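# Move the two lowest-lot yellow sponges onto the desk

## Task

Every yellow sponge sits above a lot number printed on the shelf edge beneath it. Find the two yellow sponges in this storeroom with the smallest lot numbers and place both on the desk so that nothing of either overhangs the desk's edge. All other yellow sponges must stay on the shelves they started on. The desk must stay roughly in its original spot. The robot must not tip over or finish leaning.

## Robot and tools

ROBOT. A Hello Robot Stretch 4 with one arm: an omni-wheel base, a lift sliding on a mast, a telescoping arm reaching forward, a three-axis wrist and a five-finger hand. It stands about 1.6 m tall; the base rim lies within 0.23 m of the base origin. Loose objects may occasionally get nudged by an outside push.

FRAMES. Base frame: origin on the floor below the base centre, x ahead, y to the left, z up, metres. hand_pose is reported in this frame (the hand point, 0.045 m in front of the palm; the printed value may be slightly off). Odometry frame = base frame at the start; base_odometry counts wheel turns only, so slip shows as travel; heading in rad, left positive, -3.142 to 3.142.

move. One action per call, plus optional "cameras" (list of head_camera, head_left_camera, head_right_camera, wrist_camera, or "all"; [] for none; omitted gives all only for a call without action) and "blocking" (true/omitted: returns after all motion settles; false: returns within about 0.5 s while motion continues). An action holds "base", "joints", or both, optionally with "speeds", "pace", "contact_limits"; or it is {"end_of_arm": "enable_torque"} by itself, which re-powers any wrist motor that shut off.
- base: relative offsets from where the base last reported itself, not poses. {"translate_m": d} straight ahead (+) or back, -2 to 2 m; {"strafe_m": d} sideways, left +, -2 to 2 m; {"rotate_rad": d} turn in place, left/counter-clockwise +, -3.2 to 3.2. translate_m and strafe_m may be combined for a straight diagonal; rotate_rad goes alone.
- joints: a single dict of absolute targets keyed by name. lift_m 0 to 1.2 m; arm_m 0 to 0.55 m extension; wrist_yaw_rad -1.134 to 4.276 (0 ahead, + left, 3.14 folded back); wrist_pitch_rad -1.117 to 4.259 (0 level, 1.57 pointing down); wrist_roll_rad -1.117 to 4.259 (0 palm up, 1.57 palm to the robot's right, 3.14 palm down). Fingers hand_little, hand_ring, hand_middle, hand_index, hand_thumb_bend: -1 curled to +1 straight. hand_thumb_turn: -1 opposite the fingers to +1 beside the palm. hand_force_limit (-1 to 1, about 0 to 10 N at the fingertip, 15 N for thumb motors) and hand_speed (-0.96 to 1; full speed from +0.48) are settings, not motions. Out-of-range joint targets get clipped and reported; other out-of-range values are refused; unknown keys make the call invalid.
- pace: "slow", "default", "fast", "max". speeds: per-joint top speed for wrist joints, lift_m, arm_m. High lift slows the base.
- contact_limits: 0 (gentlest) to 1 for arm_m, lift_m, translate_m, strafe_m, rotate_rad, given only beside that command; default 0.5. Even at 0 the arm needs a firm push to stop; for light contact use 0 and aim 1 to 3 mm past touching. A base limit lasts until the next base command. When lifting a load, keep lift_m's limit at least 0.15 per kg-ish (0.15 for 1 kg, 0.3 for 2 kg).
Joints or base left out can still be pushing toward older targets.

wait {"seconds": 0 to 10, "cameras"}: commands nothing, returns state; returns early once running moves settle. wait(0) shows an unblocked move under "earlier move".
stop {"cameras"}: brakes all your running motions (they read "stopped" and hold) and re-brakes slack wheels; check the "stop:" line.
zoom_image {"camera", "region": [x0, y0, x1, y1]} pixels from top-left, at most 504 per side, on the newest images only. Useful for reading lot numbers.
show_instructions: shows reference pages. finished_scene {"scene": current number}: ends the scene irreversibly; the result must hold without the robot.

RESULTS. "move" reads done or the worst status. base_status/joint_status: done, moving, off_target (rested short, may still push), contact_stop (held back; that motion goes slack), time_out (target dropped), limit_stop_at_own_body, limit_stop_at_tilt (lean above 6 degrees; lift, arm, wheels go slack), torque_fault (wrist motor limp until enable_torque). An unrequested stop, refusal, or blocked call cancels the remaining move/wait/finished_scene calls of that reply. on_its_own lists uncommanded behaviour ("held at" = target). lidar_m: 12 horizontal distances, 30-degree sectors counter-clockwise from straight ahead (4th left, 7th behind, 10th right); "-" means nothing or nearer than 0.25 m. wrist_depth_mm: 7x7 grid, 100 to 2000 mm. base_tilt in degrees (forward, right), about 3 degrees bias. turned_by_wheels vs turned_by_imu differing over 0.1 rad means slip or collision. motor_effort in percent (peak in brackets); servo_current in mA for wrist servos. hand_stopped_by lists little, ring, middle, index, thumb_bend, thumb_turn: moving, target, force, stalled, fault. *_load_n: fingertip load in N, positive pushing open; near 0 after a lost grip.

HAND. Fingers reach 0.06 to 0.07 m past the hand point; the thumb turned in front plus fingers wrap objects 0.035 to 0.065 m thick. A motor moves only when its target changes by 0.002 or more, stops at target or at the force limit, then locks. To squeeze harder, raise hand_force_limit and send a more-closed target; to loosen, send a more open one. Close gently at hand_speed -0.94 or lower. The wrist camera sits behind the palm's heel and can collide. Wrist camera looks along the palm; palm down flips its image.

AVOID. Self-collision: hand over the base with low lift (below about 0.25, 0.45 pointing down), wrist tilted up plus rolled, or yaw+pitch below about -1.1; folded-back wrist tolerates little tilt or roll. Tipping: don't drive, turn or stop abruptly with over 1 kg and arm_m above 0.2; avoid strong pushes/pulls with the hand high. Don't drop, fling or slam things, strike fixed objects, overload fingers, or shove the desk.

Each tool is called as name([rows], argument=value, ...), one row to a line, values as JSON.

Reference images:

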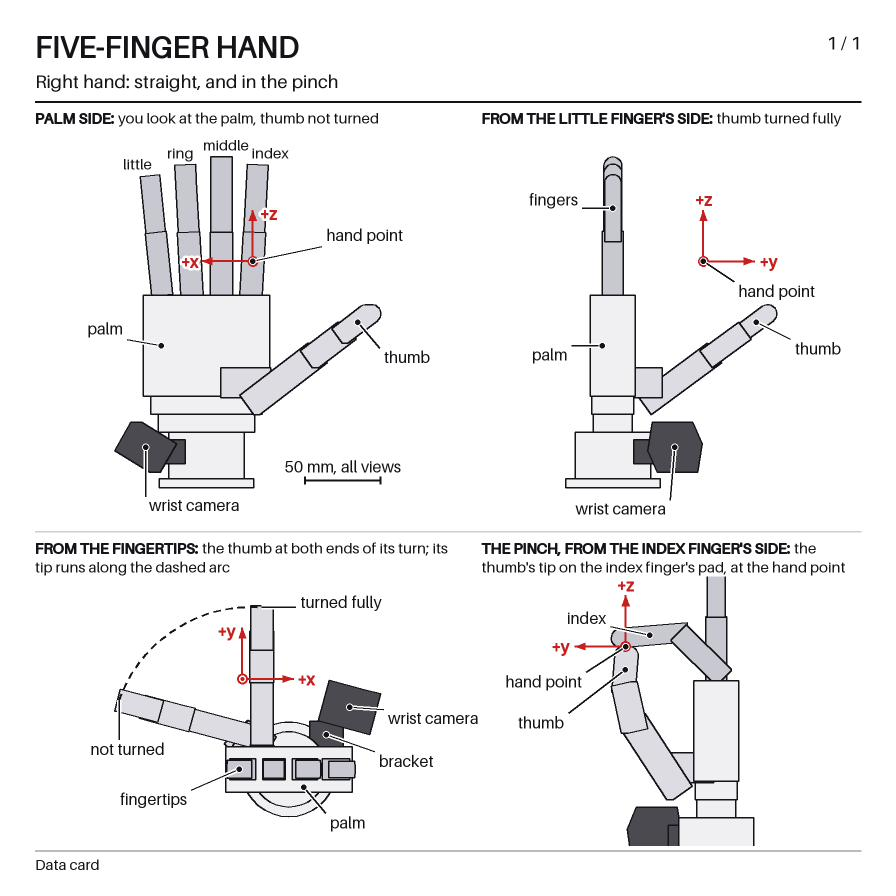

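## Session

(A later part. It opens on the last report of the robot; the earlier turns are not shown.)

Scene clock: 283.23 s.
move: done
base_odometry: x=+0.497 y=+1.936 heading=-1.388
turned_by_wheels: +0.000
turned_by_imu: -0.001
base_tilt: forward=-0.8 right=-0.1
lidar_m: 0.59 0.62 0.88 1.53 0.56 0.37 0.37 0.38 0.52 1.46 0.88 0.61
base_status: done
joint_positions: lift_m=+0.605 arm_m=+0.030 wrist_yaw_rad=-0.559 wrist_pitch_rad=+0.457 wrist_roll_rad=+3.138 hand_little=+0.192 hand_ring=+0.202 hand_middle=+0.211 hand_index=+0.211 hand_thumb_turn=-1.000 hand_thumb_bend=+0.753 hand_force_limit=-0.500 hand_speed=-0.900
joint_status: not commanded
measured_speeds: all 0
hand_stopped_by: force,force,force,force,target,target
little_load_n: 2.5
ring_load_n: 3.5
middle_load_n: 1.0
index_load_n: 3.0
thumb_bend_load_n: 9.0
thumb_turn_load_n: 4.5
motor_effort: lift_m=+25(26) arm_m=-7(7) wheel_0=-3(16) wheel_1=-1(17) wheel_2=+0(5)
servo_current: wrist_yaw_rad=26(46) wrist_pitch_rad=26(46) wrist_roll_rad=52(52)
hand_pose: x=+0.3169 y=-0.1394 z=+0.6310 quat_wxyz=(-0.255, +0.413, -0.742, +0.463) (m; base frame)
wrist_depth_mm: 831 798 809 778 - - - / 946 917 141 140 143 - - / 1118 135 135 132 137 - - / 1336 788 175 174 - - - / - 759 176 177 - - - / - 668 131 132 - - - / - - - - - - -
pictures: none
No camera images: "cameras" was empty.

move(base={"strafe_m": 1.63}, pace="fast", cameras=["head_camera"])

Scene clock: 311.83 s.
move: done
base_odometry: x=+2.099 y=+2.233 heading=-1.388
turned_by_wheels: +0.000
turned_by_imu: -0.002
base_tilt: forward=-0.8 right=-0.1
lidar_m: 2.30 0.82 0.58 0.55 0.53 0.38 0.36 0.38 0.54 1.52 0.87 0.74
base_status: done
joint_positions: lift_m=+0.605 arm_m=+0.030 wrist_yaw_rad=-0.559 wrist_pitch_rad=+0.457 wrist_roll_rad=+3.138 hand_little=+0.192 hand_ring=+0.202 hand_middle=+0.211 hand_index=+0.211 hand_thumb_turn=-1.000 hand_thumb_bend=+0.753 hand_force_limit=-0.500 hand_speed=-0.900
joint_status: not commanded
measured_speeds: all 0
hand_stopped_by: force,force,force,force,target,target
little_load_n: 3.0
ring_load_n: 3.5
middle_load_n: 1.0
index_load_n: 3.0
thumb_bend_load_n: 9.0
thumb_turn_load_n: 4.5
motor_effort: lift_m=+25(25) arm_m=-7(7) wheel_0=-2(17) wheel_1=+1(17) wheel_2=+0(4)
servo_current: wrist_yaw_rad=46(46) wrist_pitch_rad=39(46) wrist_roll_rad=33(46)
hand_pose: x=+0.3169 y=-0.1394 z=+0.6310 quat_wxyz=(-0.255, +0.413, -0.742, +0.463) (m; base frame)
wrist_depth_mm: 820 809 809 778 798 809 798 / 960 931 141 140 144 946 931 / 1182 135 135 133 137 1160 1160 / - 1397 175 174 - 1499 1499 / - - 175 177 - - - / - - 131 132 - - - / - - - - - - -
pictures: head_camera

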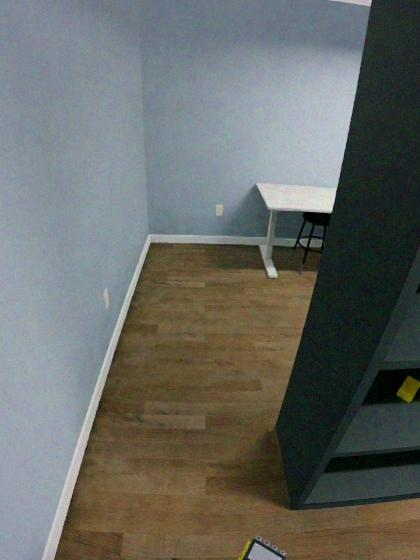

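move(base={"translate_m": 1.9}, joints={"lift_m": 0.85}, pace="fast", cameras=["head_camera"])

Scene clock: 323.03 s.
move: done
base_odometry: x=+2.445 y=+0.365 heading=-1.387
turned_by_wheels: +0.000
turned_by_imu: -0.012
base_tilt: forward=-0.8 right=+0.0
lidar_m: 1.47 0.87 0.59 0.57 0.60 0.84 2.24 0.91 1.10 2.93 1.03 0.89
base_status: done
joint_positions: lift_m=+0.850 arm_m=+0.030 wrist_yaw_rad=-0.559 wrist_pitch_rad=+0.457 wrist_roll_rad=+3.138 hand_little=+0.192 hand_ring=+0.202 hand_middle=+0.211 hand_index=+0.211 hand_thumb_turn=-1.000 hand_thumb_bend=+0.753 hand_force_limit=-0.500 hand_speed=-0.900
joint_status: all done
measured_speeds: all 0
hand_stopped_by: force,force,force,force,target,target
little_load_n: 2.5
ring_load_n: 3.5
middle_load_n: 1.0
index_load_n: 3.0
thumb_bend_load_n: 9.0
thumb_turn_load_n: 4.5
motor_effort: lift_m=+25(29) arm_m=-7(7) wheel_0=+4(11) wheel_1=+3(14) wheel_2=+0(20)
servo_current: wrist_yaw_rad=33(46) wrist_pitch_rad=26(39) wrist_roll_rad=26(46)
hand_pose: x=+0.3169 y=-0.1394 z=+0.8760 quat_wxyz=(-0.255, +0.413, -0.742, +0.463) (m; base frame)
wrist_depth_mm: 1098 1078 1098 1078 1078 1078 1060 / 1281 1255 141 140 144 1281 1205 / 1618 1537 135 132 137 - - / - - 175 174 - - - / - - 176 177 - - - / - - 131 132 - - - / - - - - - - -
pictures: head_camera

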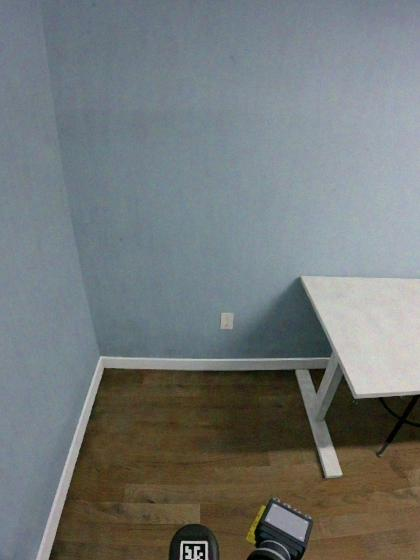

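move(base={"translate_m": 0.2, "strafe_m": -1.05}, pace="fast", cameras=[])

move(joints={"arm_m": 0.4}, cameras=["head_camera", "wrist_camera"])

Scene clock: 337.17 s.
move: done
base_odometry: x=+1.449 y=-0.023 heading=-1.388
turned_by_wheels: +0.000
turned_by_imu: -0.002
base_tilt: forward=-0.8 right=+0.0
lidar_m: 0.50 0.53 1.70 1.61 1.67 1.01 0.93 0.99 1.35 2.61 0.75 0.54
base_status: done
joint_positions: lift_m=+0.850 arm_m=+0.030 wrist_yaw_rad=-0.559 wrist_pitch_rad=+0.457 wrist_roll_rad=+3.138 hand_little=+0.192 hand_ring=+0.202 hand_middle=+0.211 hand_index=+0.211 hand_thumb_turn=-1.000 hand_thumb_bend=+0.753 hand_force_limit=-0.500 hand_speed=-0.900
joint_status: not commanded
measured_speeds: all 0
hand_stopped_by: force,force,force,force,target,target
little_load_n: 2.5
ring_load_n: 4.0
middle_load_n: 1.0
index_load_n: 3.0
thumb_bend_load_n: 9.0
thumb_turn_load_n: 4.5
motor_effort: lift_m=+24(25) arm_m=-7(7) wheel_0=+2(16) wheel_1=-1(16) wheel_2=-6(12)
servo_current: wrist_yaw_rad=33(46) wrist_pitch_rad=33(46) wrist_roll_rad=39(46)
hand_pose: x=+0.3169 y=-0.1394 z=+0.8760 quat_wxyz=(-0.255, +0.413, -0.742, +0.463) (m; base frame)
wrist_depth_mm: 1098 1078 1078 1078 1098 1060 1078 / 1281 1255 141 139 144 1182 - / 1618 1499 135 133 137 - - / - - 175 174 - - - / - - 176 177 - - - / - - 131 132 - - - / - - - - - - -
pictures: none
No camera images: "cameras" was empty.

Scene clock: 339.37 s.
move: done
base_odometry: x=+1.449 y=-0.023 heading=-1.388
turned_by_wheels: +0.000
turned_by_imu: +0.000
base_tilt: forward=-0.7 right=+0.0
lidar_m: 0.51 0.55 1.70 1.62 1.69 1.01 0.94 0.99 1.37 2.61 0.76 0.54
base_status: not commanded
joint_positions: lift_m=+0.850 arm_m=+0.400 wrist_yaw_rad=-0.559 wrist_pitch_rad=+0.457 wrist_roll_rad=+3.138 hand_little=+0.192 hand_ring=+0.202 hand_middle=+0.211 hand_index=+0.211 hand_thumb_turn=-1.000 hand_thumb_bend=+0.753 hand_force_limit=-0.500 hand_speed=-0.900
joint_status: all done
measured_speeds: all 0
hand_stopped_by: force,force,force,force,target,target
little_load_n: 2.5
ring_load_n: 4.0
middle_load_n: 1.0
index_load_n: 3.0
thumb_bend_load_n: 9.0
thumb_turn_load_n: 4.5
motor_effort: lift_m=+24(25) arm_m=+7(10) wheel_0=+2(2) wheel_1=-1(1) wheel_2=-6(6)
servo_current: wrist_yaw_rad=46(46) wrist_pitch_rad=33(39) wrist_roll_rad=33(46)
hand_pose: x=+0.6864 y=-0.1394 z=+0.8760 quat_wxyz=(-0.255, +0.413, -0.742, +0.463) (m; base frame)
wrist_depth_mm: 262 264 257 250 264 259 - / 306 296 141 140 144 303 298 / - 149 135 133 137 343 - / - - 175 174 - - - / - - 176 177 - - - / - 1308 131 132 - - - / - - - - - - -
pictures: head_camera, wrist_camera

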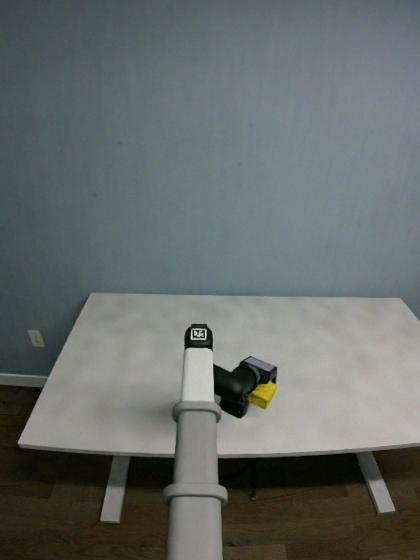

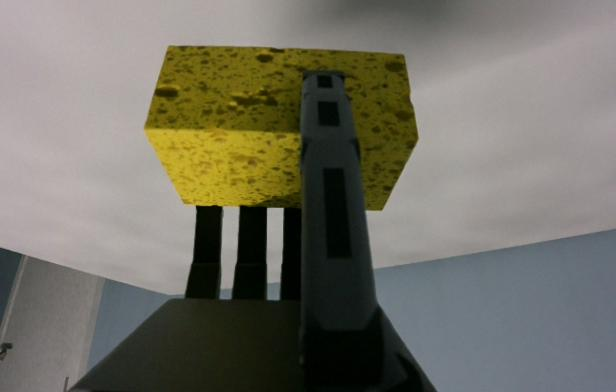

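move(joints={"lift_m": 0.758}, cameras=[])

move(joints={"lift_m": 0.748}, contact_limits={"lift_m": 0.0}, pace="slow", cameras=["wrist_camera"])

Scene clock: 350.70 s.
move: done
base_odometry: x=+1.449 y=-0.023 heading=-1.388
turned_by_wheels: +0.000
turned_by_imu: +0.000
base_tilt: forward=-0.7 right=-0.1
lidar_m: 0.49 0.56 1.70 1.62 1.67 1.03 0.94 0.99 1.35 2.62 0.73 0.54
base_status: not commanded
joint_positions: lift_m=+0.758 arm_m=+0.400 wrist_yaw_rad=-0.559 wrist_pitch_rad=+0.457 wrist_roll_rad=+3.138 hand_little=+0.192 hand_ring=+0.202 hand_middle=+0.211 hand_index=+0.211 hand_thumb_turn=-1.000 hand_thumb_bend=+0.753 hand_force_limit=-0.500 hand_speed=-0.900
joint_status: all done
measured_speeds: all 0
hand_stopped_by: force,force,force,force,target,target
little_load_n: 2.5
ring_load_n: 3.5
middle_load_n: 1.0
index_load_n: 3.0
thumb_bend_load_n: 9.0
thumb_turn_load_n: 4.5
motor_effort: lift_m=+15(23) arm_m=+7(7) wheel_0=+2(2) wheel_1=+0(1) wheel_2=-6(6)
servo_current: wrist_yaw_rad=26(39) wrist_pitch_rad=39(46) wrist_roll_rad=46(46)
hand_pose: x=+0.6864 y=-0.1394 z=+0.7848 quat_wxyz=(-0.255, +0.413, -0.742, +0.463) (m; base frame)
wrist_depth_mm: - 152 150 152 157 154 - / 181 175 141 139 145 178 177 / 225 215 135 133 137 221 218 / 298 297 175 174 - 287 285 / - - 176 177 - - - / - - 131 132 - - - / - - - - - - -
pictures: none
No camera images: "cameras" was empty.

Scene clock: 351.43 s.
move: done
base_odometry: x=+1.449 y=-0.023 heading=-1.388
turned_by_wheels: +0.000
turned_by_imu: +0.000
base_tilt: forward=-0.8 right=-0.1
lidar_m: 0.50 0.53 1.70 1.62 1.69 1.00 0.95 1.01 1.34 2.63 0.74 0.54
base_status: not commanded
joint_positions: lift_m=+0.749 arm_m=+0.400 wrist_yaw_rad=-0.559 wrist_pitch_rad=+0.457 wrist_roll_rad=+3.138 hand_little=+0.192 hand_ring=+0.202 hand_middle=+0.211 hand_index=+0.211 hand_thumb_turn=-1.000 hand_thumb_bend=+0.753 hand_force_limit=-0.500 hand_speed=-0.900
joint_status: all done
measured_speeds: all 0
hand_stopped_by: force,force,force,force,target,target
little_load_n: 3.0
ring_load_n: 4.0
middle_load_n: 1.0
index_load_n: 2.5
thumb_bend_load_n: 9.0
thumb_turn_load_n: 3.5
motor_effort: lift_m=+13(16) arm_m=+7(7) wheel_0=+2(2) wheel_1=+0(1) wheel_2=-5(6)
servo_current: wrist_yaw_rad=26(46) wrist_pitch_rad=20(33) wrist_roll_rad=33(39)
contact_limits: lift_m 0
hand_pose: x=+0.6864 y=-0.1394 z=+0.7750 quat_wxyz=(-0.255, +0.413, -0.742, +0.463) (m; base frame)
wrist_depth_mm: - 142 147 147 142 144 - / 169 163 141 140 145 167 165 / 211 201 134 133 137 208 215 / 279 277 175 174 - 271 270 / - - 176 177 - 357 - / - - 131 132 - - - / - - - - - - -
pictures: wrist_camera

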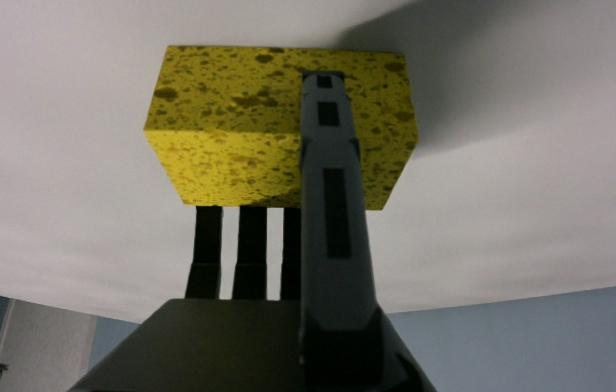

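move(joints={"hand_speed": -0.9, "hand_index": 0.35, "hand_middle": 0.35, "hand_ring": 0.35, "hand_little": 0.35}, cameras=[])

move(joints={"hand_speed": -0.5, "hand_index": 0.8, "hand_middle": 0.8, "hand_ring": 0.8, "hand_little": 0.8, "hand_thumb_bend": 1.0}, cameras=[])

move(joints={"lift_m": 0.85}, cameras=[])

move(joints={"arm_m": 0.03}, pace="fast", cameras=["head_camera"])

Scene clock: 363.03 s.
move: done
base_odometry: x=+1.449 y=-0.023 heading=-1.388
turned_by_wheels: +0.000
turned_by_imu: +0.000
base_tilt: forward=-0.7 right=-0.1
lidar_m: 0.51 0.56 1.68 1.61 1.67 1.01 0.96 1.01 1.38 2.62 0.76 0.53
base_status: not commanded
joint_positions: lift_m=+0.748 arm_m=+0.400 wrist_yaw_rad=-0.559 wrist_pitch_rad=+0.457 wrist_roll_rad=+3.138 hand_little=+0.350 hand_ring=+0.350 hand_middle=+0.350 hand_index=+0.350 hand_thumb_turn=-1.000 hand_thumb_bend=+0.750 hand_force_limit=-0.500 hand_speed=-0.900
joint_status: all done
measured_speeds: all 0
hand_stopped_by: target,target,target,target,target,target
little_load_n: 0.0
ring_load_n: 0.0
middle_load_n: 0.0
index_load_n: 0.0
thumb_bend_load_n: 0.0
thumb_turn_load_n: 0.0
motor_effort: lift_m=+15(15) arm_m=+7(7) wheel_0=+2(2) wheel_1=-1(1) wheel_2=-6(6)
servo_current: wrist_yaw_rad=26(39) wrist_pitch_rad=20(46) wrist_roll_rad=33(39)
contact_limits: lift_m 0
hand_pose: x=+0.6864 y=-0.1394 z=+0.7748 quat_wxyz=(-0.255, +0.413, -0.742, +0.463) (m; base frame)
wrist_depth_mm: 141 140 145 146 141 144 - / 165 161 145 146 154 166 - / 206 190 137 134 140 207 215 / 271 271 171 171 254 270 270 / 359 357 180 - - 355 - / - - 131 132 - - - / - - - - - - -
pictures: none
No camera images: "cameras" was empty.

Scene clock: 363.87 s.
move: done
base_odometry: x=+1.449 y=-0.023 heading=-1.388
turned_by_wheels: +0.000
turned_by_imu: +0.000
base_tilt: forward=-0.8 right=+0.0
lidar_m: 0.50 0.54 1.70 1.60 1.67 1.00 0.95 1.01 1.36 2.60 0.74 0.55
base_status: not commanded
joint_positions: lift_m=+0.748 arm_m=+0.400 wrist_yaw_rad=-0.559 wrist_pitch_rad=+0.457 wrist_roll_rad=+3.138 hand_little=+0.800 hand_ring=+0.800 hand_middle=+0.800 hand_index=+0.800 hand_thumb_turn=-1.000 hand_thumb_bend=+1.000 hand_force_limit=-0.500 hand_speed=-0.500
joint_status: all done
measured_speeds: all 0
hand_stopped_by: target,target,target,target,target,target
little_load_n: 0.0
ring_load_n: 0.0
middle_load_n: -0.5
index_load_n: -0.5
thumb_bend_load_n: 0.0
thumb_turn_load_n: 0.0
motor_effort: lift_m=+15(15) arm_m=+7(7) wheel_0=+2(2) wheel_1=-1(1) wheel_2=-6(6)
servo_current: wrist_yaw_rad=26(39) wrist_pitch_rad=26(39) wrist_roll_rad=33(46)
contact_limits: lift_m 0
hand_pose: x=+0.6864 y=-0.1394 z=+0.7748 quat_wxyz=(-0.255, +0.413, -0.742, +0.463) (m; base frame)
wrist_depth_mm: 141 140 145 137 141 144 - / 165 161 145 143 156 166 - / 206 190 137 138 141 206 215 / 271 271 171 171 - 270 270 / 362 357 329 329 - 353 - / - - 130 132 - - - / - - - - - - -
pictures: none
No camera images: "cameras" was empty.

Scene clock: 365.30 s.
move: done
base_odometry: x=+1.449 y=-0.023 heading=-1.388
turned_by_wheels: +0.000
turned_by_imu: +0.000
base_tilt: forward=-0.8 right=-0.1
lidar_m: 0.50 0.54 1.67 1.62 1.70 1.01 0.96 0.99 1.35 2.61 0.75 0.55
base_status: not commanded
joint_positions: lift_m=+0.850 arm_m=+0.400 wrist_yaw_rad=-0.559 wrist_pitch_rad=+0.457 wrist_roll_rad=+3.138 hand_little=+0.800 hand_ring=+0.800 hand_middle=+0.800 hand_index=+0.800 hand_thumb_turn=-1.000 hand_thumb_bend=+1.000 hand_force_limit=-0.500 hand_speed=-0.500
joint_status: all done
measured_speeds: all 0
hand_stopped_by: target,target,target,target,target,target
little_load_n: 0.0
ring_load_n: 0.0
middle_load_n: -0.5
index_load_n: 0.0
thumb_bend_load_n: 0.0
thumb_turn_load_n: 0.0
motor_effort: lift_m=+25(27) arm_m=+7(7) wheel_0=+2(2) wheel_1=-1(1) wheel_2=-5(6)
servo_current: wrist_yaw_rad=33(39) wrist_pitch_rad=20(39) wrist_roll_rad=33(39)
hand_pose: x=+0.6864 y=-0.1394 z=+0.8760 quat_wxyz=(-0.255, +0.413, -0.742, +0.463) (m; base frame)
wrist_depth_mm: 259 263 213 206 257 263 - / 301 306 307 298 297 304 301 / 357 359 364 - - 357 - / - - - - - - - / - - - - - - - / - 1308 131 132 - - - / - - - - - - -
pictures: none
No camera images: "cameras" was empty.

Scene clock: 367.17 s.
move: done
base_odometry: x=+1.449 y=-0.023 heading=-1.388
turned_by_wheels: +0.000
turned_by_imu: +0.000
base_tilt: forward=-0.9 right=-0.1
lidar_m: 0.51 0.55 1.69 1.62 1.70 1.01 0.96 1.00 1.35 2.62 0.76 0.52
base_status: not commanded
joint_positions: lift_m=+0.850 arm_m=+0.030 wrist_yaw_rad=-0.559 wrist_pitch_rad=+0.457 wrist_roll_rad=+3.138 hand_little=+0.800 hand_ring=+0.800 hand_middle=+0.800 hand_index=+0.800 hand_thumb_turn=-1.000 hand_thumb_bend=+1.000 hand_force_limit=-0.500 hand_speed=-0.500
joint_status: all done
measured_speeds: all 0
hand_stopped_by: target,target,target,target,target,target
little_load_n: 0.0
ring_load_n: 0.0
middle_load_n: 0.0
index_load_n: 0.0
thumb_bend_load_n: 0.0
thumb_turn_load_n: 0.0
motor_effort: lift_m=+25(25) arm_m=-7(10) wheel_0=+2(2) wheel_1=-1(1) wheel_2=-5(6)
servo_current: wrist_yaw_rad=26(46) wrist_pitch_rad=33(39) wrist_roll_rad=39(39)
hand_pose: x=+0.3169 y=-0.1394 z=+0.8760 quat_wxyz=(-0.255, +0.413, -0.742, +0.463) (m; base frame)
wrist_depth_mm: 1118 1078 1118 1098 1078 1078 1078 / 1281 1281 1308 1255 - 1182 544 / 1618 1576 1499 1537 - - - / - - 1921 - - 469 - / - - - - - - - / - 1921 130 132 - - - / - - - - - - -
pictures: head_camera

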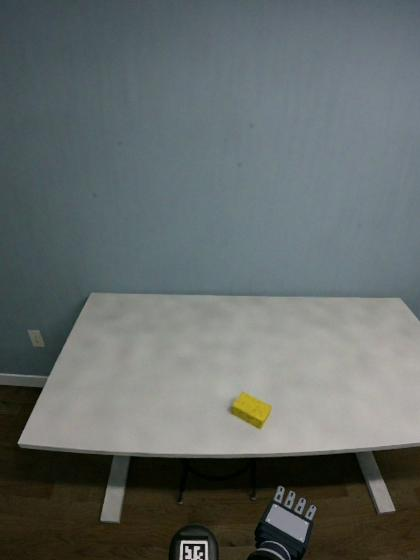

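move(base={"translate_m": -0.2, "strafe_m": 1.05}, joints={"wrist_yaw_rad": -0.718}, pace="fast", cameras=[])

move(base={"translate_m": -1.9}, joints={"lift_m": 0.6135}, pace="fast", cameras=["head_camera"])

Scene clock: 404.77 s.
move: done
base_odometry: x=+2.445 y=+0.365 heading=-1.387
turned_by_wheels: +0.001
turned_by_imu: +0.001
base_tilt: forward=-0.9 right=+0.0
lidar_m: 1.46 0.86 0.62 0.55 0.60 0.83 2.24 0.87 1.06 2.93 1.01 0.87
base_status: done
joint_positions: lift_m=+0.850 arm_m=+0.030 wrist_yaw_rad=-0.716 wrist_pitch_rad=+0.457 wrist_roll_rad=+3.138 hand_little=+0.800 hand_ring=+0.800 hand_middle=+0.800 hand_index=+0.800 hand_thumb_turn=-1.000 hand_thumb_bend=+1.000 hand_force_limit=-0.500 hand_speed=-0.500
joint_status: all done
measured_speeds: all 0
hand_stopped_by: target,target,target,target,target,target
little_load_n: 0.0
ring_load_n: 0.0
middle_load_n: 0.0
index_load_n: 0.0
thumb_bend_load_n: 0.0
thumb_turn_load_n: 0.0
motor_effort: lift_m=+24(25) arm_m=-7(8) wheel_0=-2(16) wheel_1=+2(16) wheel_2=+7(12)
servo_current: wrist_yaw_rad=46(72) wrist_pitch_rad=7(46) wrist_roll_rad=39(46)
hand_pose: x=+0.2936 y=-0.1559 z=+0.8760 quat_wxyz=(-0.218, +0.353, -0.772, +0.481) (m; base frame)
wrist_depth_mm: 1098 1118 1138 1098 1078 1098 1078 / 1281 1281 1308 1255 1281 1281 1205 / 1576 1618 1576 1618 - 1430 - / - - - 1983 - - - / - - - - - - - / - - 131 132 - - - / - - - - - - -
pictures: none
No camera images: "cameras" was empty.

Scene clock: 411.00 s.
move: done
base_odometry: x=+2.099 y=+2.233 heading=-1.388
turned_by_wheels: +0.000
turned_by_imu: +0.010
base_tilt: forward=-0.8 right=-0.1
lidar_m: 2.30 0.81 0.57 0.54 0.52 0.39 0.35 0.38 0.52 1.47 0.86 0.71
base_status: done
joint_positions: lift_m=+0.614 arm_m=+0.030 wrist_yaw_rad=-0.716 wrist_pitch_rad=+0.457 wrist_roll_rad=+3.138 hand_little=+0.800 hand_ring=+0.800 hand_middle=+0.800 hand_index=+0.800 hand_thumb_turn=-1.000 hand_thumb_bend=+1.000 hand_force_limit=-0.500 hand_speed=-0.500
joint_status: all done
measured_speeds: all 0
hand_stopped_by: target,target,target,target,target,target
little_load_n: 0.0
ring_load_n: 0.0
middle_load_n: 0.0
index_load_n: 0.0
thumb_bend_load_n: 0.0
thumb_turn_load_n: 0.0
motor_effort: lift_m=+16(23) arm_m=-7(7) wheel_0=-4(11) wheel_1=-2(11) wheel_2=+3(19)
servo_current: wrist_yaw_rad=46(46) wrist_pitch_rad=33(46) wrist_roll_rad=33(46)
hand_pose: x=+0.2936 y=-0.1559 z=+0.6403 quat_wxyz=(-0.218, +0.353, -0.772, +0.481) (m; base frame)
wrist_depth_mm: 831 831 842 820 809 820 820 / 960 960 946 - 960 960 960 / 1205 1205 - - - 1205 1182 / 1576 1397 - - - 1537 1537 / 1983 - 215 - - - - / 1708 - 130 132 - - - / - - - - - - -
pictures: head_camera

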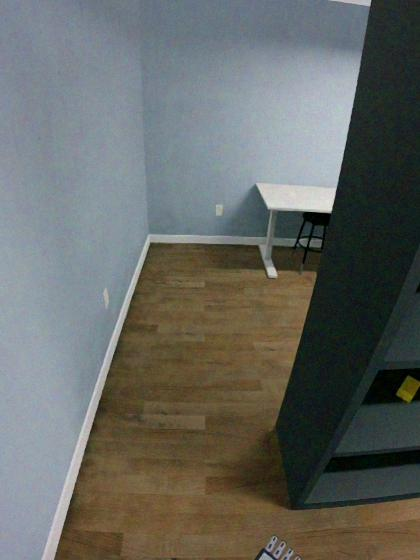

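move(base={"strafe_m": -1.4}, pace="fast", cameras=[])

move(base={"strafe_m": -1.241, "translate_m": 0.05}, pace="fast", cameras=["head_camera"])

Scene clock: 424.37 s.
move: done
base_odometry: x=+0.722 y=+1.978 heading=-1.388
turned_by_wheels: +0.000
turned_by_imu: +0.000
base_tilt: forward=-0.8 right=+0.0
lidar_m: 0.57 0.64 0.87 1.54 0.53 0.39 0.35 0.37 0.54 1.48 0.89 0.62
base_status: done
joint_positions: lift_m=+0.614 arm_m=+0.030 wrist_yaw_rad=-0.716 wrist_pitch_rad=+0.457 wrist_roll_rad=+3.138 hand_little=+0.800 hand_ring=+0.800 hand_middle=+0.800 hand_index=+0.800 hand_thumb_turn=-1.000 hand_thumb_bend=+1.000 hand_force_limit=-0.500 hand_speed=-0.500
joint_status: not commanded
measured_speeds: all 0
hand_stopped_by: target,target,target,target,target,target
little_load_n: 0.0
ring_load_n: 0.0
middle_load_n: 0.0
index_load_n: 0.0
thumb_bend_load_n: 0.0
thumb_turn_load_n: 0.0
motor_effort: lift_m=+15(16) arm_m=-7(7) wheel_0=+0(17) wheel_1=-1(17) wheel_2=+0(4)
servo_current: wrist_yaw_rad=26(46) wrist_pitch_rad=20(52) wrist_roll_rad=46(46)
hand_pose: x=+0.2936 y=-0.1559 z=+0.6403 quat_wxyz=(-0.218, +0.353, -0.772, +0.481) (m; base frame)
wrist_depth_mm: 831 831 842 798 - - - / 960 960 976 114 - - - / 1182 1205 1060 - - - - / 1576 - - - - - - / - - 213 - - - - / - 1025 130 132 - - - / - - - - - - -
pictures: none
No camera images: "cameras" was empty.

Scene clock: 428.67 s.
move: done
base_odometry: x=-0.489 y=+1.704 heading=-1.388
turned_by_wheels: +0.000
turned_by_imu: -0.001
base_tilt: forward=-0.8 right=+0.1
lidar_m: 0.55 0.58 0.81 1.70 0.61 0.43 0.41 0.41 0.59 1.51 0.79 0.55
base_status: done
joint_positions: lift_m=+0.614 arm_m=+0.030 wrist_yaw_rad=-0.716 wrist_pitch_rad=+0.457 wrist_roll_rad=+3.138 hand_little=+0.800 hand_ring=+0.800 hand_middle=+0.800 hand_index=+0.800 hand_thumb_turn=-1.000 hand_thumb_bend=+1.000 hand_force_limit=-0.500 hand_speed=-0.500
joint_status: not commanded
measured_speeds: all 0
hand_stopped_by: target,target,target,target,target,target
little_load_n: 0.0
ring_load_n: 0.0
middle_load_n: 0.0
index_load_n: 0.0
thumb_bend_load_n: 0.0
thumb_turn_load_n: 0.0
motor_effort: lift_m=+16(16) arm_m=-7(7) wheel_0=+0(16) wheel_1=+1(17) wheel_2=-7(10)
servo_current: wrist_yaw_rad=20(46) wrist_pitch_rad=20(46) wrist_roll_rad=33(46)
hand_pose: x=+0.2936 y=-0.1559 z=+0.6402 quat_wxyz=(-0.218, +0.353, -0.772, +0.481) (m; base frame)
wrist_depth_mm: 831 831 842 788 - - - / 960 976 904 118 - - - / 1182 1160 820 - - - - / - 1397 750 - - 433 387 / 1281 - 214 - - 462 462 / - - 130 132 - - - / - - - - - - -
pictures: head_camera

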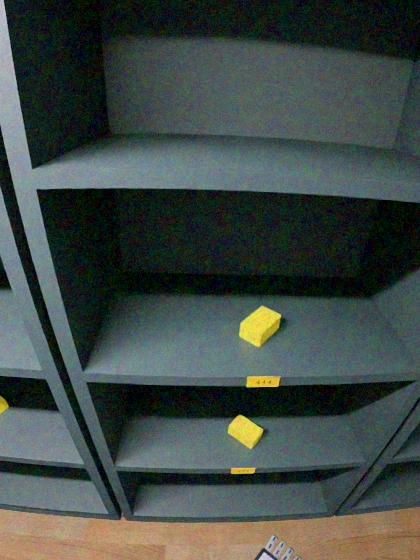

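move(joints={"arm_m": 0.46}, contact_limits={"arm_m": 0.1}, cameras=["wrist_camera"])

Scene clock: 438.73 s.
move: done
base_odometry: x=-0.489 y=+1.704 heading=-1.388
turned_by_wheels: +0.000
turned_by_imu: -0.001
base_tilt: forward=-0.8 right=+0.0
lidar_m: 0.54 0.58 0.80 1.69 0.59 0.43 0.41 0.43 0.59 1.53 0.83 0.56
base_status: not commanded
joint_positions: lift_m=+0.614 arm_m=+0.460 wrist_yaw_rad=-0.717 wrist_pitch_rad=+0.457 wrist_roll_rad=+3.138 hand_little=+0.800 hand_ring=+0.800 hand_middle=+0.800 hand_index=+0.800 hand_thumb_turn=-1.000 hand_thumb_bend=+1.000 hand_force_limit=-0.500 hand_speed=-0.500
joint_status: all done
measured_speeds: all 0
hand_stopped_by: target,target,target,target,target,target
little_load_n: 0.0
ring_load_n: 0.0
middle_load_n: 0.0
index_load_n: 0.0
thumb_bend_load_n: 0.0
thumb_turn_load_n: 0.0
motor_effort: lift_m=+16(16) arm_m=+8(10) wheel_0=+0(1) wheel_1=+1(1) wheel_2=-7(7)
servo_current: wrist_yaw_rad=26(39) wrist_pitch_rad=26(46) wrist_roll_rad=33(39)
contact_limits: arm_m 0.1
hand_pose: x=+0.7230 y=-0.1559 z=+0.6402 quat_wxyz=(-0.218, +0.353, -0.772, +0.481) (m; base frame)
wrist_depth_mm: 203 205 163 163 165 199 - / 236 238 186 172 178 238 235 / 293 297 297 297 296 294 293 / 387 387 387 384 - 384 359 / 424 480 201 - - - - / 407 466 130 132 - - - / 397 - - - - - -
pictures: wrist_camera

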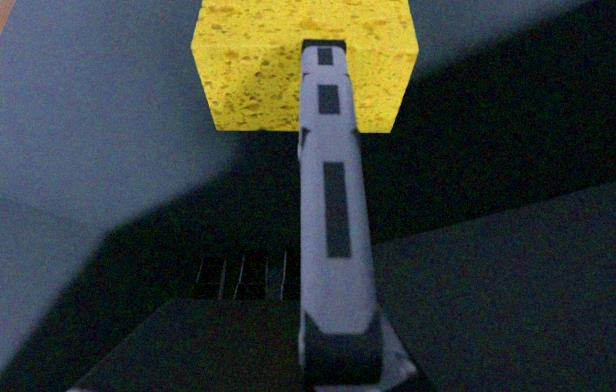

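move(base={"strafe_m": 0.011}, joints={"arm_m": 0.456}, cameras=[])

move(joints={"lift_m": 0.563}, contact_limits={"lift_m": 0.1}, pace="slow", cameras=["wrist_camera"])

Scene clock: 456.43 s.
move: done
base_odometry: x=-0.478 y=+1.706 heading=-1.388
turned_by_wheels: +0.000
turned_by_imu: +0.000
base_tilt: forward=-0.8 right=-0.1
lidar_m: 0.55 0.58 0.79 1.71 0.58 0.42 0.38 0.41 0.57 1.55 0.78 0.58
base_status: done
joint_positions: lift_m=+0.614 arm_m=+0.456 wrist_yaw_rad=-0.717 wrist_pitch_rad=+0.457 wrist_roll_rad=+3.138 hand_little=+0.800 hand_ring=+0.800 hand_middle=+0.800 hand_index=+0.800 hand_thumb_turn=-1.000 hand_thumb_bend=+1.000 hand_force_limit=-0.500 hand_speed=-0.500
joint_status: all done
measured_speeds: all 0
hand_stopped_by: target,target,target,target,target,target
little_load_n: 0.0
ring_load_n: 0.0
middle_load_n: 0.0
index_load_n: 0.0
thumb_bend_load_n: 0.0
thumb_turn_load_n: 0.0
motor_effort: lift_m=+16(16) arm_m=-7(8) wheel_0=-5(12) wheel_1=+5(10) wheel_2=+0(7)
servo_current: wrist_yaw_rad=39(46) wrist_pitch_rad=26(46) wrist_roll_rad=39(39)
hand_pose: x=+0.7196 y=-0.1559 z=+0.6402 quat_wxyz=(-0.218, +0.353, -0.772, +0.481) (m; base frame)
wrist_depth_mm: 203 204 174 178 182 199 - / 236 238 178 172 222 238 235 / 294 297 297 220 296 294 291 / 387 387 384 384 - 382 359 / 433 484 - - - - - / 413 469 130 132 - - - / 402 - - - - - -
pictures: none
No camera images: "cameras" was empty.

Scene clock: 457.73 s.
move: done
base_odometry: x=-0.478 y=+1.706 heading=-1.388
turned_by_wheels: +0.000
turned_by_imu: +0.000
base_tilt: forward=-0.8 right=+0.0
lidar_m: 0.54 0.58 0.80 1.72 0.61 0.42 0.40 0.44 0.60 1.54 0.81 0.56
base_status: not commanded
joint_positions: lift_m=+0.563 arm_m=+0.456 wrist_yaw_rad=-0.717 wrist_pitch_rad=+0.457 wrist_roll_rad=+3.138 hand_little=+0.800 hand_ring=+0.800 hand_middle=+0.800 hand_index=+0.800 hand_thumb_turn=-1.000 hand_thumb_bend=+1.000 hand_force_limit=-0.500 hand_speed=-0.500
joint_status: all done
measured_speeds: all 0
hand_stopped_by: target,target,target,target,target,target
little_load_n: 0.0
ring_load_n: 0.0
middle_load_n: -0.5
index_load_n: 0.0
thumb_bend_load_n: 0.0
thumb_turn_load_n: 0.0
motor_effort: lift_m=+15(15) arm_m=-7(7) wheel_0=-5(5) wheel_1=+4(5) wheel_2=+0(0)
servo_current: wrist_yaw_rad=33(46) wrist_pitch_rad=33(39) wrist_roll_rad=39(52)
contact_limits: lift_m 0.1
hand_pose: x=+0.7196 y=-0.1559 z=+0.5898 quat_wxyz=(-0.218, +0.353, -0.772, +0.481) (m; base frame)
wrist_depth_mm: - 142 147 138 146 145 - / 162 170 158 156 163 169 - / 209 210 147 147 151 208 207 / 276 276 174 174 - 272 271 / 404 397 336 - - 359 362 / 413 469 130 132 - - - / 402 - - - - - -
pictures: wrist_camera

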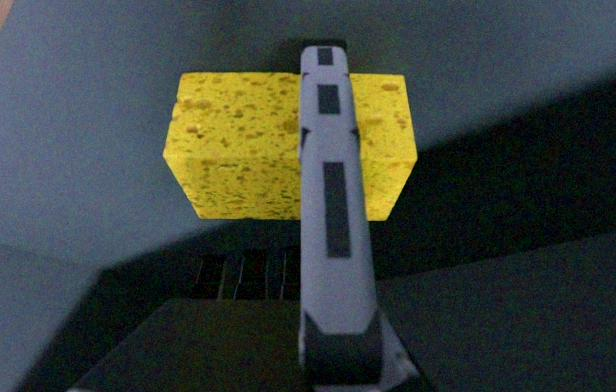

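Matches the known-good picture. Close and lift.

move(joints={"hand_speed": -0.8, "hand_force_limit": -0.6, "hand_index": 0.45, "hand_middle": 0.45, "hand_ring": 0.45, "hand_little": 0.45, "hand_thumb_bend": 0.78}, cameras=[])

move(joints={"hand_speed": -0.9, "hand_force_limit": -0.6, "hand_index": 0.0, "hand_middle": 0.0, "hand_ring": 0.0, "hand_little": 0.0, "hand_thumb_bend": 0.75}, cameras=["wrist_camera"])

move(joints={"hand_force_limit": -0.5, "hand_index": -0.1, "hand_middle": -0.1, "hand_ring": -0.1, "hand_little": -0.1}, cameras=[])

move(joints={"lift_m": 0.605}, cameras=["wrist_camera"])

Scene clock: 469.10 s.
move: done
base_odometry: x=-0.478 y=+1.706 heading=-1.388
turned_by_wheels: +0.000
turned_by_imu: +0.000
base_tilt: forward=-0.8 right=+0.0
lidar_m: 0.54 0.56 0.79 1.71 0.59 0.42 0.41 0.42 0.59 1.53 0.79 0.56
base_status: not commanded
joint_positions: lift_m=+0.563 arm_m=+0.456 wrist_yaw_rad=-0.717 wrist_pitch_rad=+0.457 wrist_roll_rad=+3.138 hand_little=+0.450 hand_ring=+0.450 hand_middle=+0.450 hand_index=+0.450 hand_thumb_turn=-1.000 hand_thumb_bend=+0.780 hand_force_limit=-0.600 hand_speed=-0.800
joint_status: all done
measured_speeds: all 0
hand_stopped_by: target,target,target,target,target,target
little_load_n: 0.0
ring_load_n: -0.5
middle_load_n: 0.0
index_load_n: 0.0
thumb_bend_load_n: 0.0
thumb_turn_load_n: 0.0
motor_effort: lift_m=+15(15) arm_m=-7(7) wheel_0=-5(5) wheel_1=+5(5) wheel_2=+0(0)
servo_current: wrist_yaw_rad=39(39) wrist_pitch_rad=26(39) wrist_roll_rad=39(46)
contact_limits: lift_m 0.1
hand_pose: x=+0.7196 y=-0.1559 z=+0.5898 quat_wxyz=(-0.218, +0.353, -0.772, +0.481) (m; base frame)
wrist_depth_mm: - 142 147 148 147 144 - / 162 170 158 158 163 169 - / 210 210 148 145 151 208 206 / 276 276 174 174 257 271 271 / 404 397 190 - - 359 362 / 413 466 131 132 - - - / 404 - - - - - -
pictures: none
No camera images: "cameras" was empty.

Scene clock: 470.90 s.
move: off_target
base_odometry: x=-0.478 y=+1.706 heading=-1.388
turned_by_wheels: +0.000
turned_by_imu: +0.000
base_tilt: forward=-0.8 right=+0.0
lidar_m: 0.54 0.56 0.84 1.70 0.61 0.44 0.38 0.43 0.60 1.53 0.80 0.56
base_status: not commanded
joint_positions: lift_m=+0.563 arm_m=+0.456 wrist_yaw_rad=-0.717 wrist_pitch_rad=+0.457 wrist_roll_rad=+3.138 hand_little=+0.191 hand_ring=+0.209 hand_middle=+0.209 hand_index=+0.218 hand_thumb_turn=-1.000 hand_thumb_bend=+0.752 hand_force_limit=-0.600 hand_speed=-0.900
joint_status: hand_little off_target (ended at +0.191, target +0.000); hand_ring off_target (ended at +0.209, target +0.000); hand_middle off_target (ended at +0.209, target +0.000); hand_index off_target (ended at +0.218, target +0.000); the others done
measured_speeds: all 0
hand_stopped_by: force,force,force,force,target,target
little_load_n: 3.0
ring_load_n: 1.5
middle_load_n: 2.5
index_load_n: 1.0
thumb_bend_load_n: 6.0
thumb_turn_load_n: 3.0
motor_effort: lift_m=+15(15) arm_m=-7(7) wheel_0=-5(5) wheel_1=+5(5) wheel_2=+0(0)
servo_current: wrist_yaw_rad=20(46) wrist_pitch_rad=33(39) wrist_roll_rad=26(46)
contact_limits: lift_m 0.1
hand_pose: x=+0.7196 y=-0.1559 z=+0.5898 quat_wxyz=(-0.218, +0.353, -0.772, +0.481) (m; base frame)
wrist_depth_mm: - 142 148 148 147 145 - / 168 165 141 142 148 170 - / 211 211 135 133 137 208 207 / 278 277 175 175 - 273 272 / 404 399 177 177 - 362 - / 415 469 131 132 - - - / 402 - - - - - -
pictures: wrist_camera

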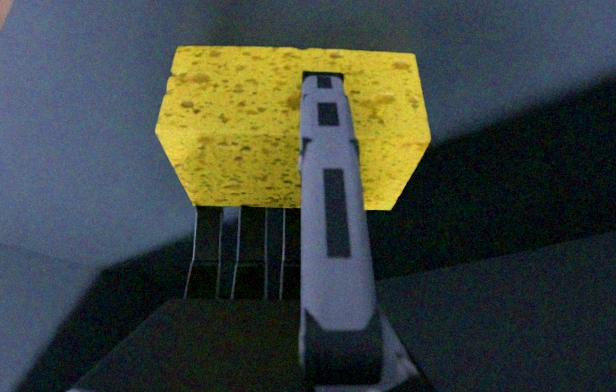

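Scene clock: 471.43 s.
move: off_target
base_odometry: x=-0.478 y=+1.706 heading=-1.388
turned_by_wheels: +0.000
turned_by_imu: +0.000
base_tilt: forward=-0.9 right=+0.0
lidar_m: 0.54 0.59 0.81 1.69 0.60 0.42 0.39 0.43 0.61 1.54 0.78 0.56
base_status: not commanded
joint_positions: lift_m=+0.563 arm_m=+0.456 wrist_yaw_rad=-0.717 wrist_pitch_rad=+0.457 wrist_roll_rad=+3.138 hand_little=+0.190 hand_ring=+0.192 hand_middle=+0.202 hand_index=+0.201 hand_thumb_turn=-1.000 hand_thumb_bend=+0.752 hand_force_limit=-0.500 hand_speed=-0.900
joint_status: hand_little off_target (ended at +0.190, target -0.100); hand_ring off_target (ended at +0.192, target -0.100); hand_middle off_target (ended at +0.202, target -0.100); hand_index off_target (ended at +0.201, target -0.100); the others done
measured_speeds: all 0
hand_stopped_by: force,force,force,force,target,target
little_load_n: 1.0
ring_load_n: 4.0
middle_load_n: 2.0
index_load_n: 3.5
thumb_bend_load_n: 8.0
thumb_turn_load_n: 3.0
motor_effort: lift_m=+15(15) arm_m=-7(7) wheel_0=-5(5) wheel_1=+4(5) wheel_2=+0(0)
servo_current: wrist_yaw_rad=26(33) wrist_pitch_rad=26(33) wrist_roll_rad=39(39)
contact_limits: lift_m 0.1
hand_pose: x=+0.7196 y=-0.1559 z=+0.5898 quat_wxyz=(-0.218, +0.353, -0.772, +0.481) (m; base frame)
wrist_depth_mm: - 142 148 149 147 145 - / 168 164 141 139 147 170 - / 211 211 135 132 136 209 208 / 278 277 175 174 - 273 272 / 407 402 177 177 - 362 - / 413 469 131 132 - - - / 402 - - - - - -
pictures: none
No camera images: "cameras" was empty.

Scene clock: 472.47 s.
move: done
base_odometry: x=-0.478 y=+1.706 heading=-1.388
turned_by_wheels: +0.000
turned_by_imu: +0.000
base_tilt: forward=-0.8 right=+0.0
lidar_m: 0.53 0.56 0.82 1.69 0.61 0.43 0.41 0.43 0.58 1.55 0.82 0.57
base_status: not commanded
joint_positions: lift_m=+0.605 arm_m=+0.456 wrist_yaw_rad=-0.717 wrist_pitch_rad=+0.457 wrist_roll_rad=+3.138 hand_little=+0.190 hand_ring=+0.192 hand_middle=+0.202 hand_index=+0.201 hand_thumb_turn=-1.000 hand_thumb_bend=+0.753 hand_force_limit=-0.500 hand_speed=-0.900
joint_status: all done
measured_speeds: all 0
hand_stopped_by: force,force,force,force,target,target
little_load_n: 1.0
ring_load_n: 4.0
middle_load_n: 2.0
index_load_n: 3.0
thumb_bend_load_n: 8.5
thumb_turn_load_n: 3.0
motor_effort: lift_m=+25(27) arm_m=-7(7) wheel_0=-5(5) wheel_1=+4(5) wheel_2=+0(0)
servo_current: wrist_yaw_rad=20(46) wrist_pitch_rad=33(33) wrist_roll_rad=20(39)
hand_pose: x=+0.7196 y=-0.1559 z=+0.6310 quat_wxyz=(-0.218, +0.353, -0.772, +0.481) (m; base frame)
wrist_depth_mm: 193 190 190 185 189 192 - / 224 225 140 139 145 225 230 / 279 281 135 132 136 278 276 / 368 368 175 165 - 362 340 / 430 477 176 176 - - - / 413 469 130 132 - - - / 402 - - - - - -
pictures: wrist_camera

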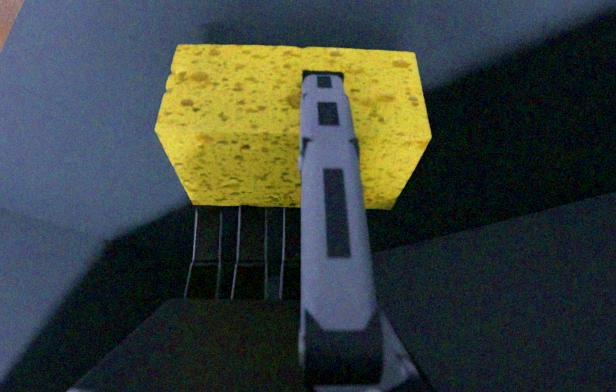

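move(joints={"arm_m": 0.03}, cameras=[])

move(base={"strafe_m": 1.3, "translate_m": -0.05}, pace="fast", cameras=[])

move(base={"strafe_m": 1.33}, pace="fast", cameras=["head_camera"])

move(base={"translate_m": 1.9}, joints={"lift_m": 0.85}, pace="fast", cameras=["head_camera"])

move(base={"translate_m": 0.2, "strafe_m": -0.75}, pace="fast", cameras=["head_camera"])

Scene clock: 489.53 s.
move: done
base_odometry: x=-0.478 y=+1.706 heading=-1.388
turned_by_wheels: +0.000
turned_by_imu: -0.001
base_tilt: forward=-0.8 right=+0.0
lidar_m: 0.53 0.58 0.79 1.71 0.60 0.42 0.40 0.41 0.61 1.53 0.81 0.58
base_status: not commanded
joint_positions: lift_m=+0.605 arm_m=+0.030 wrist_yaw_rad=-0.717 wrist_pitch_rad=+0.457 wrist_roll_rad=+3.138 hand_little=+0.190 hand_ring=+0.192 hand_middle=+0.202 hand_index=+0.201 hand_thumb_turn=-1.000 hand_thumb_bend=+0.753 hand_force_limit=-0.500 hand_speed=-0.900
joint_status: all done
measured_speeds: all 0
hand_stopped_by: force,force,force,force,target,target
little_load_n: 1.0
ring_load_n: 4.0
middle_load_n: 2.0
index_load_n: 3.0
thumb_bend_load_n: 8.5
thumb_turn_load_n: 3.0
motor_effort: lift_m=+25(25) arm_m=-7(9) wheel_0=-5(5) wheel_1=+5(5) wheel_2=+0(0)
servo_current: wrist_yaw_rad=33(46) wrist_pitch_rad=33(46) wrist_roll_rad=20(46)
hand_pose: x=+0.2936 y=-0.1559 z=+0.6310 quat_wxyz=(-0.218, +0.353, -0.772, +0.481) (m; base frame)
wrist_depth_mm: 809 820 809 778 - - - / 946 960 141 139 144 - - / 1182 1138 135 132 137 - - / - 1397 175 165 - 418 382 / 1308 - 175 176 - - - / - - 130 131 - - - / - - - - - - -
pictures: none
No camera images: "cameras" was empty.

Scene clock: 493.97 s.
move: done
base_odometry: x=+0.791 y=+1.992 heading=-1.388
turned_by_wheels: +0.000
turned_by_imu: +0.000
base_tilt: forward=-0.9 right=-0.1
lidar_m: 0.60 0.63 0.87 1.52 0.56 0.40 0.36 0.35 0.54 1.47 0.86 0.63
base_status: done
joint_positions: lift_m=+0.605 arm_m=+0.030 wrist_yaw_rad=-0.717 wrist_pitch_rad=+0.457 wrist_roll_rad=+3.138 hand_little=+0.190 hand_ring=+0.192 hand_middle=+0.202 hand_index=+0.201 hand_thumb_turn=-1.000 hand_thumb_bend=+0.753 hand_force_limit=-0.500 hand_speed=-0.900
joint_status: not commanded
measured_speeds: all 0
hand_stopped_by: force,force,force,force,target,target
little_load_n: 1.0
ring_load_n: 3.5
middle_load_n: 1.5
index_load_n: 3.0
thumb_bend_load_n: 8.0
thumb_turn_load_n: 3.0
motor_effort: lift_m=+25(25) arm_m=-7(7) wheel_0=-2(16) wheel_1=+1(16) wheel_2=+6(13)
servo_current: wrist_yaw_rad=39(46) wrist_pitch_rad=39(39) wrist_roll_rad=26(46)
hand_pose: x=+0.2936 y=-0.1559 z=+0.6310 quat_wxyz=(-0.218, +0.353, -0.772, +0.481) (m; base frame)
wrist_depth_mm: 820 820 798 778 - - - / 946 960 141 138 144 - - / 1205 1138 135 132 136 - - / 1537 1366 175 166 - - - / 1921 976 175 177 - - - / - 917 131 132 - - - / - - - - - - -
pictures: none
No camera images: "cameras" was empty.

Scene clock: 498.47 s.
move: done
base_odometry: x=+2.098 y=+2.234 heading=-1.388
turned_by_wheels: +0.000
turned_by_imu: -0.001
base_tilt: forward=-0.8 right=+0.0
lidar_m: 2.30 0.81 0.59 0.55 0.55 0.37 0.33 0.38 0.55 1.49 0.88 0.73
base_status: done
joint_positions: lift_m=+0.605 arm_m=+0.030 wrist_yaw_rad=-0.717 wrist_pitch_rad=+0.457 wrist_roll_rad=+3.138 hand_little=+0.190 hand_ring=+0.192 hand_middle=+0.202 hand_index=+0.201 hand_thumb_turn=-1.000 hand_thumb_bend=+0.753 hand_force_limit=-0.500 hand_speed=-0.900
joint_status: not commanded
measured_speeds: all 0
hand_stopped_by: force,force,force,force,target,target
little_load_n: 0.5
ring_load_n: 3.5
middle_load_n: 2.0
index_load_n: 2.5
thumb_bend_load_n: 8.5
thumb_turn_load_n: 3.0
motor_effort: lift_m=+25(25) arm_m=-7(7) wheel_0=-1(17) wheel_1=+1(19) wheel_2=+0(6)
servo_current: wrist_yaw_rad=26(46) wrist_pitch_rad=33(46) wrist_roll_rad=26(46)
hand_pose: x=+0.2936 y=-0.1559 z=+0.6310 quat_wxyz=(-0.218, +0.353, -0.772, +0.481) (m; base frame)
wrist_depth_mm: 809 820 809 809 809 820 798 / 946 960 140 139 145 946 946 / 1182 1138 135 132 136 1182 1160 / 1537 1366 175 165 - 1537 1537 / 1921 - 175 177 - - - / - - 130 132 - - - / - - - - - - -
pictures: head_camera

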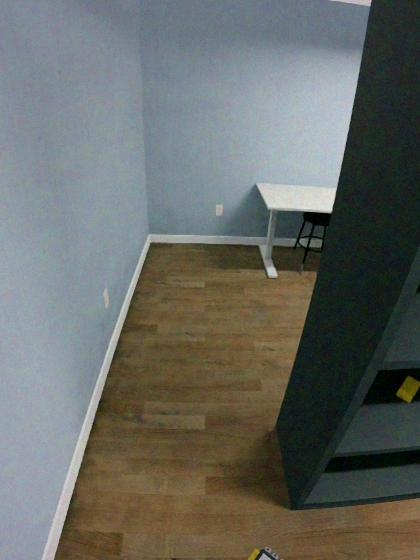

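Scene clock: 504.50 s.
move: done
base_odometry: x=+2.445 y=+0.366 heading=-1.387
turned_by_wheels: +0.000
turned_by_imu: -0.012
base_tilt: forward=-0.8 right=+0.0
lidar_m: 1.46 0.87 0.60 0.57 0.60 0.85 2.24 0.89 1.11 2.95 1.03 0.89
base_status: done
joint_positions: lift_m=+0.850 arm_m=+0.030 wrist_yaw_rad=-0.717 wrist_pitch_rad=+0.457 wrist_roll_rad=+3.138 hand_little=+0.190 hand_ring=+0.192 hand_middle=+0.202 hand_index=+0.201 hand_thumb_turn=-1.000 hand_thumb_bend=+0.753 hand_force_limit=-0.500 hand_speed=-0.900
joint_status: all done
measured_speeds: all 0
hand_stopped_by: force,force,force,force,target,target
little_load_n: 1.0
ring_load_n: 3.5
middle_load_n: 2.0
index_load_n: 3.0
thumb_bend_load_n: 8.5
thumb_turn_load_n: 3.0
motor_effort: lift_m=+25(29) arm_m=-7(7) wheel_0=+3(12) wheel_1=+3(11) wheel_2=+0(20)
servo_current: wrist_yaw_rad=33(46) wrist_pitch_rad=26(46) wrist_roll_rad=33(52)
hand_pose: x=+0.2935 y=-0.1559 z=+0.8760 quat_wxyz=(-0.218, +0.353, -0.772, +0.481) (m; base frame)
wrist_depth_mm: 1098 1098 1078 1078 1078 1098 1098 / 1281 1308 141 139 144 1281 1205 / 1618 1576 135 132 136 - - / - - 175 175 - - - / - - 177 178 - - - / - - 130 132 - - - / - - - - - - -
pictures: head_camera

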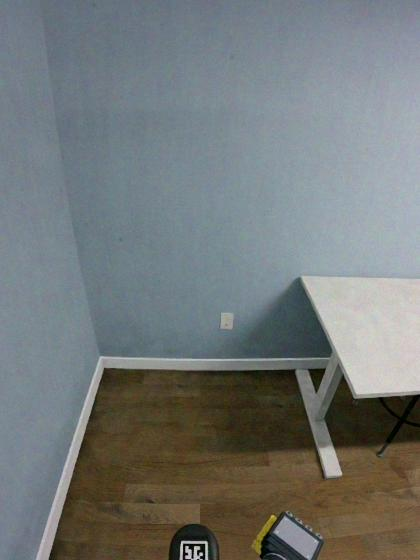

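Scene clock: 507.87 s.
move: done
base_odometry: x=+1.744 y=+0.033 heading=-1.388
turned_by_wheels: +0.000
turned_by_imu: -0.002
base_tilt: forward=-0.8 right=-0.1
lidar_m: 0.50 0.51 1.38 1.33 1.35 1.02 0.94 0.99 1.36 2.91 0.75 0.54
base_status: done
joint_positions: lift_m=+0.850 arm_m=+0.030 wrist_yaw_rad=-0.717 wrist_pitch_rad=+0.457 wrist_roll_rad=+3.138 hand_little=+0.190 hand_ring=+0.192 hand_middle=+0.202 hand_index=+0.201 hand_thumb_turn=-1.000 hand_thumb_bend=+0.753 hand_force_limit=-0.500 hand_speed=-0.900
joint_status: not commanded
measured_speeds: all 0
hand_stopped_by: force,force,force,force,target,target
little_load_n: 1.0
ring_load_n: 3.5
middle_load_n: 2.0
index_load_n: 3.0
thumb_bend_load_n: 8.5
thumb_turn_load_n: 3.0
motor_effort: lift_m=+24(25) arm_m=-7(7) wheel_0=+2(15) wheel_1=-3(14) wheel_2=-4(12)
servo_current: wrist_yaw_rad=26(46) wrist_pitch_rad=26(39) wrist_roll_rad=33(46)
hand_pose: x=+0.2935 y=-0.1559 z=+0.8760 quat_wxyz=(-0.218, +0.353, -0.772, +0.481) (m; base frame)
wrist_depth_mm: 1098 1098 1078 1042 1042 1060 1098 / 1281 1281 140 139 144 1229 - / 1576 1618 135 132 136 - - / - - 176 165 - - - / - - 176 176 - - - / - - 130 132 - - - / - - - - - - -
pictures: head_camera

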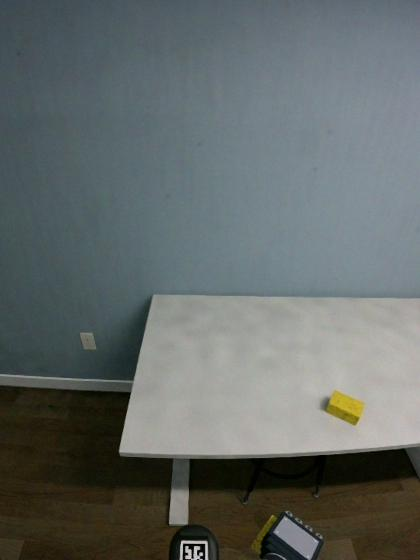

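move(joints={"arm_m": 0.43}, cameras=[])

move(joints={"lift_m": 0.757}, cameras=[])

move(joints={"lift_m": 0.748}, contact_limits={"lift_m": 0.0}, pace="slow", cameras=["wrist_camera"])

Scene clock: 517.73 s.
move: done
base_odometry: x=+1.744 y=+0.033 heading=-1.388
turned_by_wheels: +0.000
turned_by_imu: -0.001
base_tilt: forward=-0.8 right=-0.1
lidar_m: 0.51 0.54 1.39 1.31 1.37 1.02 0.95 0.99 1.37 2.91 0.75 0.55
base_status: not commanded
joint_positions: lift_m=+0.850 arm_m=+0.430 wrist_yaw_rad=-0.717 wrist_pitch_rad=+0.457 wrist_roll_rad=+3.138 hand_little=+0.190 hand_ring=+0.192 hand_middle=+0.202 hand_index=+0.201 hand_thumb_turn=-1.000 hand_thumb_bend=+0.753 hand_force_limit=-0.500 hand_speed=-0.900
joint_status: all done
measured_speeds: all 0
hand_stopped_by: force,force,force,force,target,target
little_load_n: 1.0
ring_load_n: 4.0
middle_load_n: 2.0
index_load_n: 3.0
thumb_bend_load_n: 8.5
thumb_turn_load_n: 3.0
motor_effort: lift_m=+25(25) arm_m=+7(9) wheel_0=+2(2) wheel_1=-3(4) wheel_2=-4(5)
servo_current: wrist_yaw_rad=26(46) wrist_pitch_rad=33(46) wrist_roll_rad=26(46)
hand_pose: x=+0.6930 y=-0.1559 z=+0.8760 quat_wxyz=(-0.218, +0.353, -0.772, +0.481) (m; base frame)
wrist_depth_mm: 262 264 257 250 257 262 - / 303 306 140 139 144 303 300 / 347 347 135 132 136 343 - / - - 175 165 - - - / - - 175 176 - - - / - 1537 131 132 - - - / - - - - - - -
pictures: none
No camera images: "cameras" was empty.

Scene clock: 519.13 s.
move: done
base_odometry: x=+1.744 y=+0.033 heading=-1.388
turned_by_wheels: +0.000
turned_by_imu: +0.000
base_tilt: forward=-0.9 right=-0.1
lidar_m: 0.50 0.54 1.40 1.31 1.38 1.03 0.97 0.97 1.37 2.92 0.75 0.53
base_status: not commanded
joint_positions: lift_m=+0.757 arm_m=+0.430 wrist_yaw_rad=-0.717 wrist_pitch_rad=+0.457 wrist_roll_rad=+3.138 hand_little=+0.190 hand_ring=+0.192 hand_middle=+0.202 hand_index=+0.201 hand_thumb_turn=-1.000 hand_thumb_bend=+0.753 hand_force_limit=-0.500 hand_speed=-0.900
joint_status: all done
measured_speeds: all 0
hand_stopped_by: force,force,force,force,target,target
little_load_n: 1.0
ring_load_n: 3.5
middle_load_n: 2.0
index_load_n: 3.0
thumb_bend_load_n: 8.5
thumb_turn_load_n: 3.0
motor_effort: lift_m=+15(23) arm_m=+7(7) wheel_0=+2(2) wheel_1=-3(4) wheel_2=-4(5)
servo_current: wrist_yaw_rad=26(46) wrist_pitch_rad=33(39) wrist_roll_rad=20(46)
hand_pose: x=+0.6930 y=-0.1559 z=+0.7838 quat_wxyz=(-0.218, +0.353, -0.772, +0.481) (m; base frame)
wrist_depth_mm: 153 155 151 151 151 154 - / 179 180 141 139 146 178 177 / 223 224 135 132 136 220 220 / 294 293 175 175 - 287 286 / 306 342 175 177 - - - / - - 131 132 - - - / - - - - - - -
pictures: none
No camera images: "cameras" was empty.

Scene clock: 519.83 s.
move: done
base_odometry: x=+1.744 y=+0.033 heading=-1.388
turned_by_wheels: +0.000
turned_by_imu: +0.000
base_tilt: forward=-0.9 right=+0.0
lidar_m: 0.51 0.53 1.40 1.32 1.39 1.02 0.97 0.99 1.38 2.91 0.70 0.54
base_status: not commanded
joint_positions: lift_m=+0.749 arm_m=+0.430 wrist_yaw_rad=-0.717 wrist_pitch_rad=+0.457 wrist_roll_rad=+3.138 hand_little=+0.190 hand_ring=+0.192 hand_middle=+0.202 hand_index=+0.201 hand_thumb_turn=-1.000 hand_thumb_bend=+0.753 hand_force_limit=-0.500 hand_speed=-0.900
joint_status: all done
measured_speeds: all 0
hand_stopped_by: force,force,force,force,target,target
little_load_n: 1.0
ring_load_n: 4.0
middle_load_n: 1.5
index_load_n: 2.5
thumb_bend_load_n: 8.0
thumb_turn_load_n: 2.5
motor_effort: lift_m=+13(15) arm_m=+7(7) wheel_0=+1(2) wheel_1=-3(4) wheel_2=-4(5)
servo_current: wrist_yaw_rad=33(46) wrist_pitch_rad=20(46) wrist_roll_rad=26(39)
contact_limits: lift_m 0
hand_pose: x=+0.6930 y=-0.1559 z=+0.7750 quat_wxyz=(-0.218, +0.353, -0.772, +0.481) (m; base frame)
wrist_depth_mm: 140 142 147 148 146 146 - / 168 164 140 139 146 168 - / 210 211 135 132 136 210 208 / 278 276 175 175 - 273 272 / 301 327 176 177 - 362 - / - - 130 132 - - - / - - - - - - -
pictures: wrist_camera

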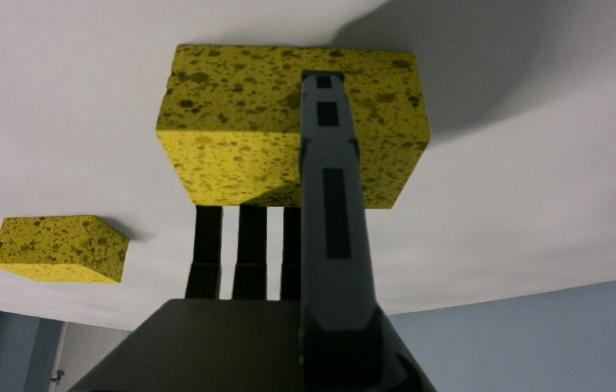

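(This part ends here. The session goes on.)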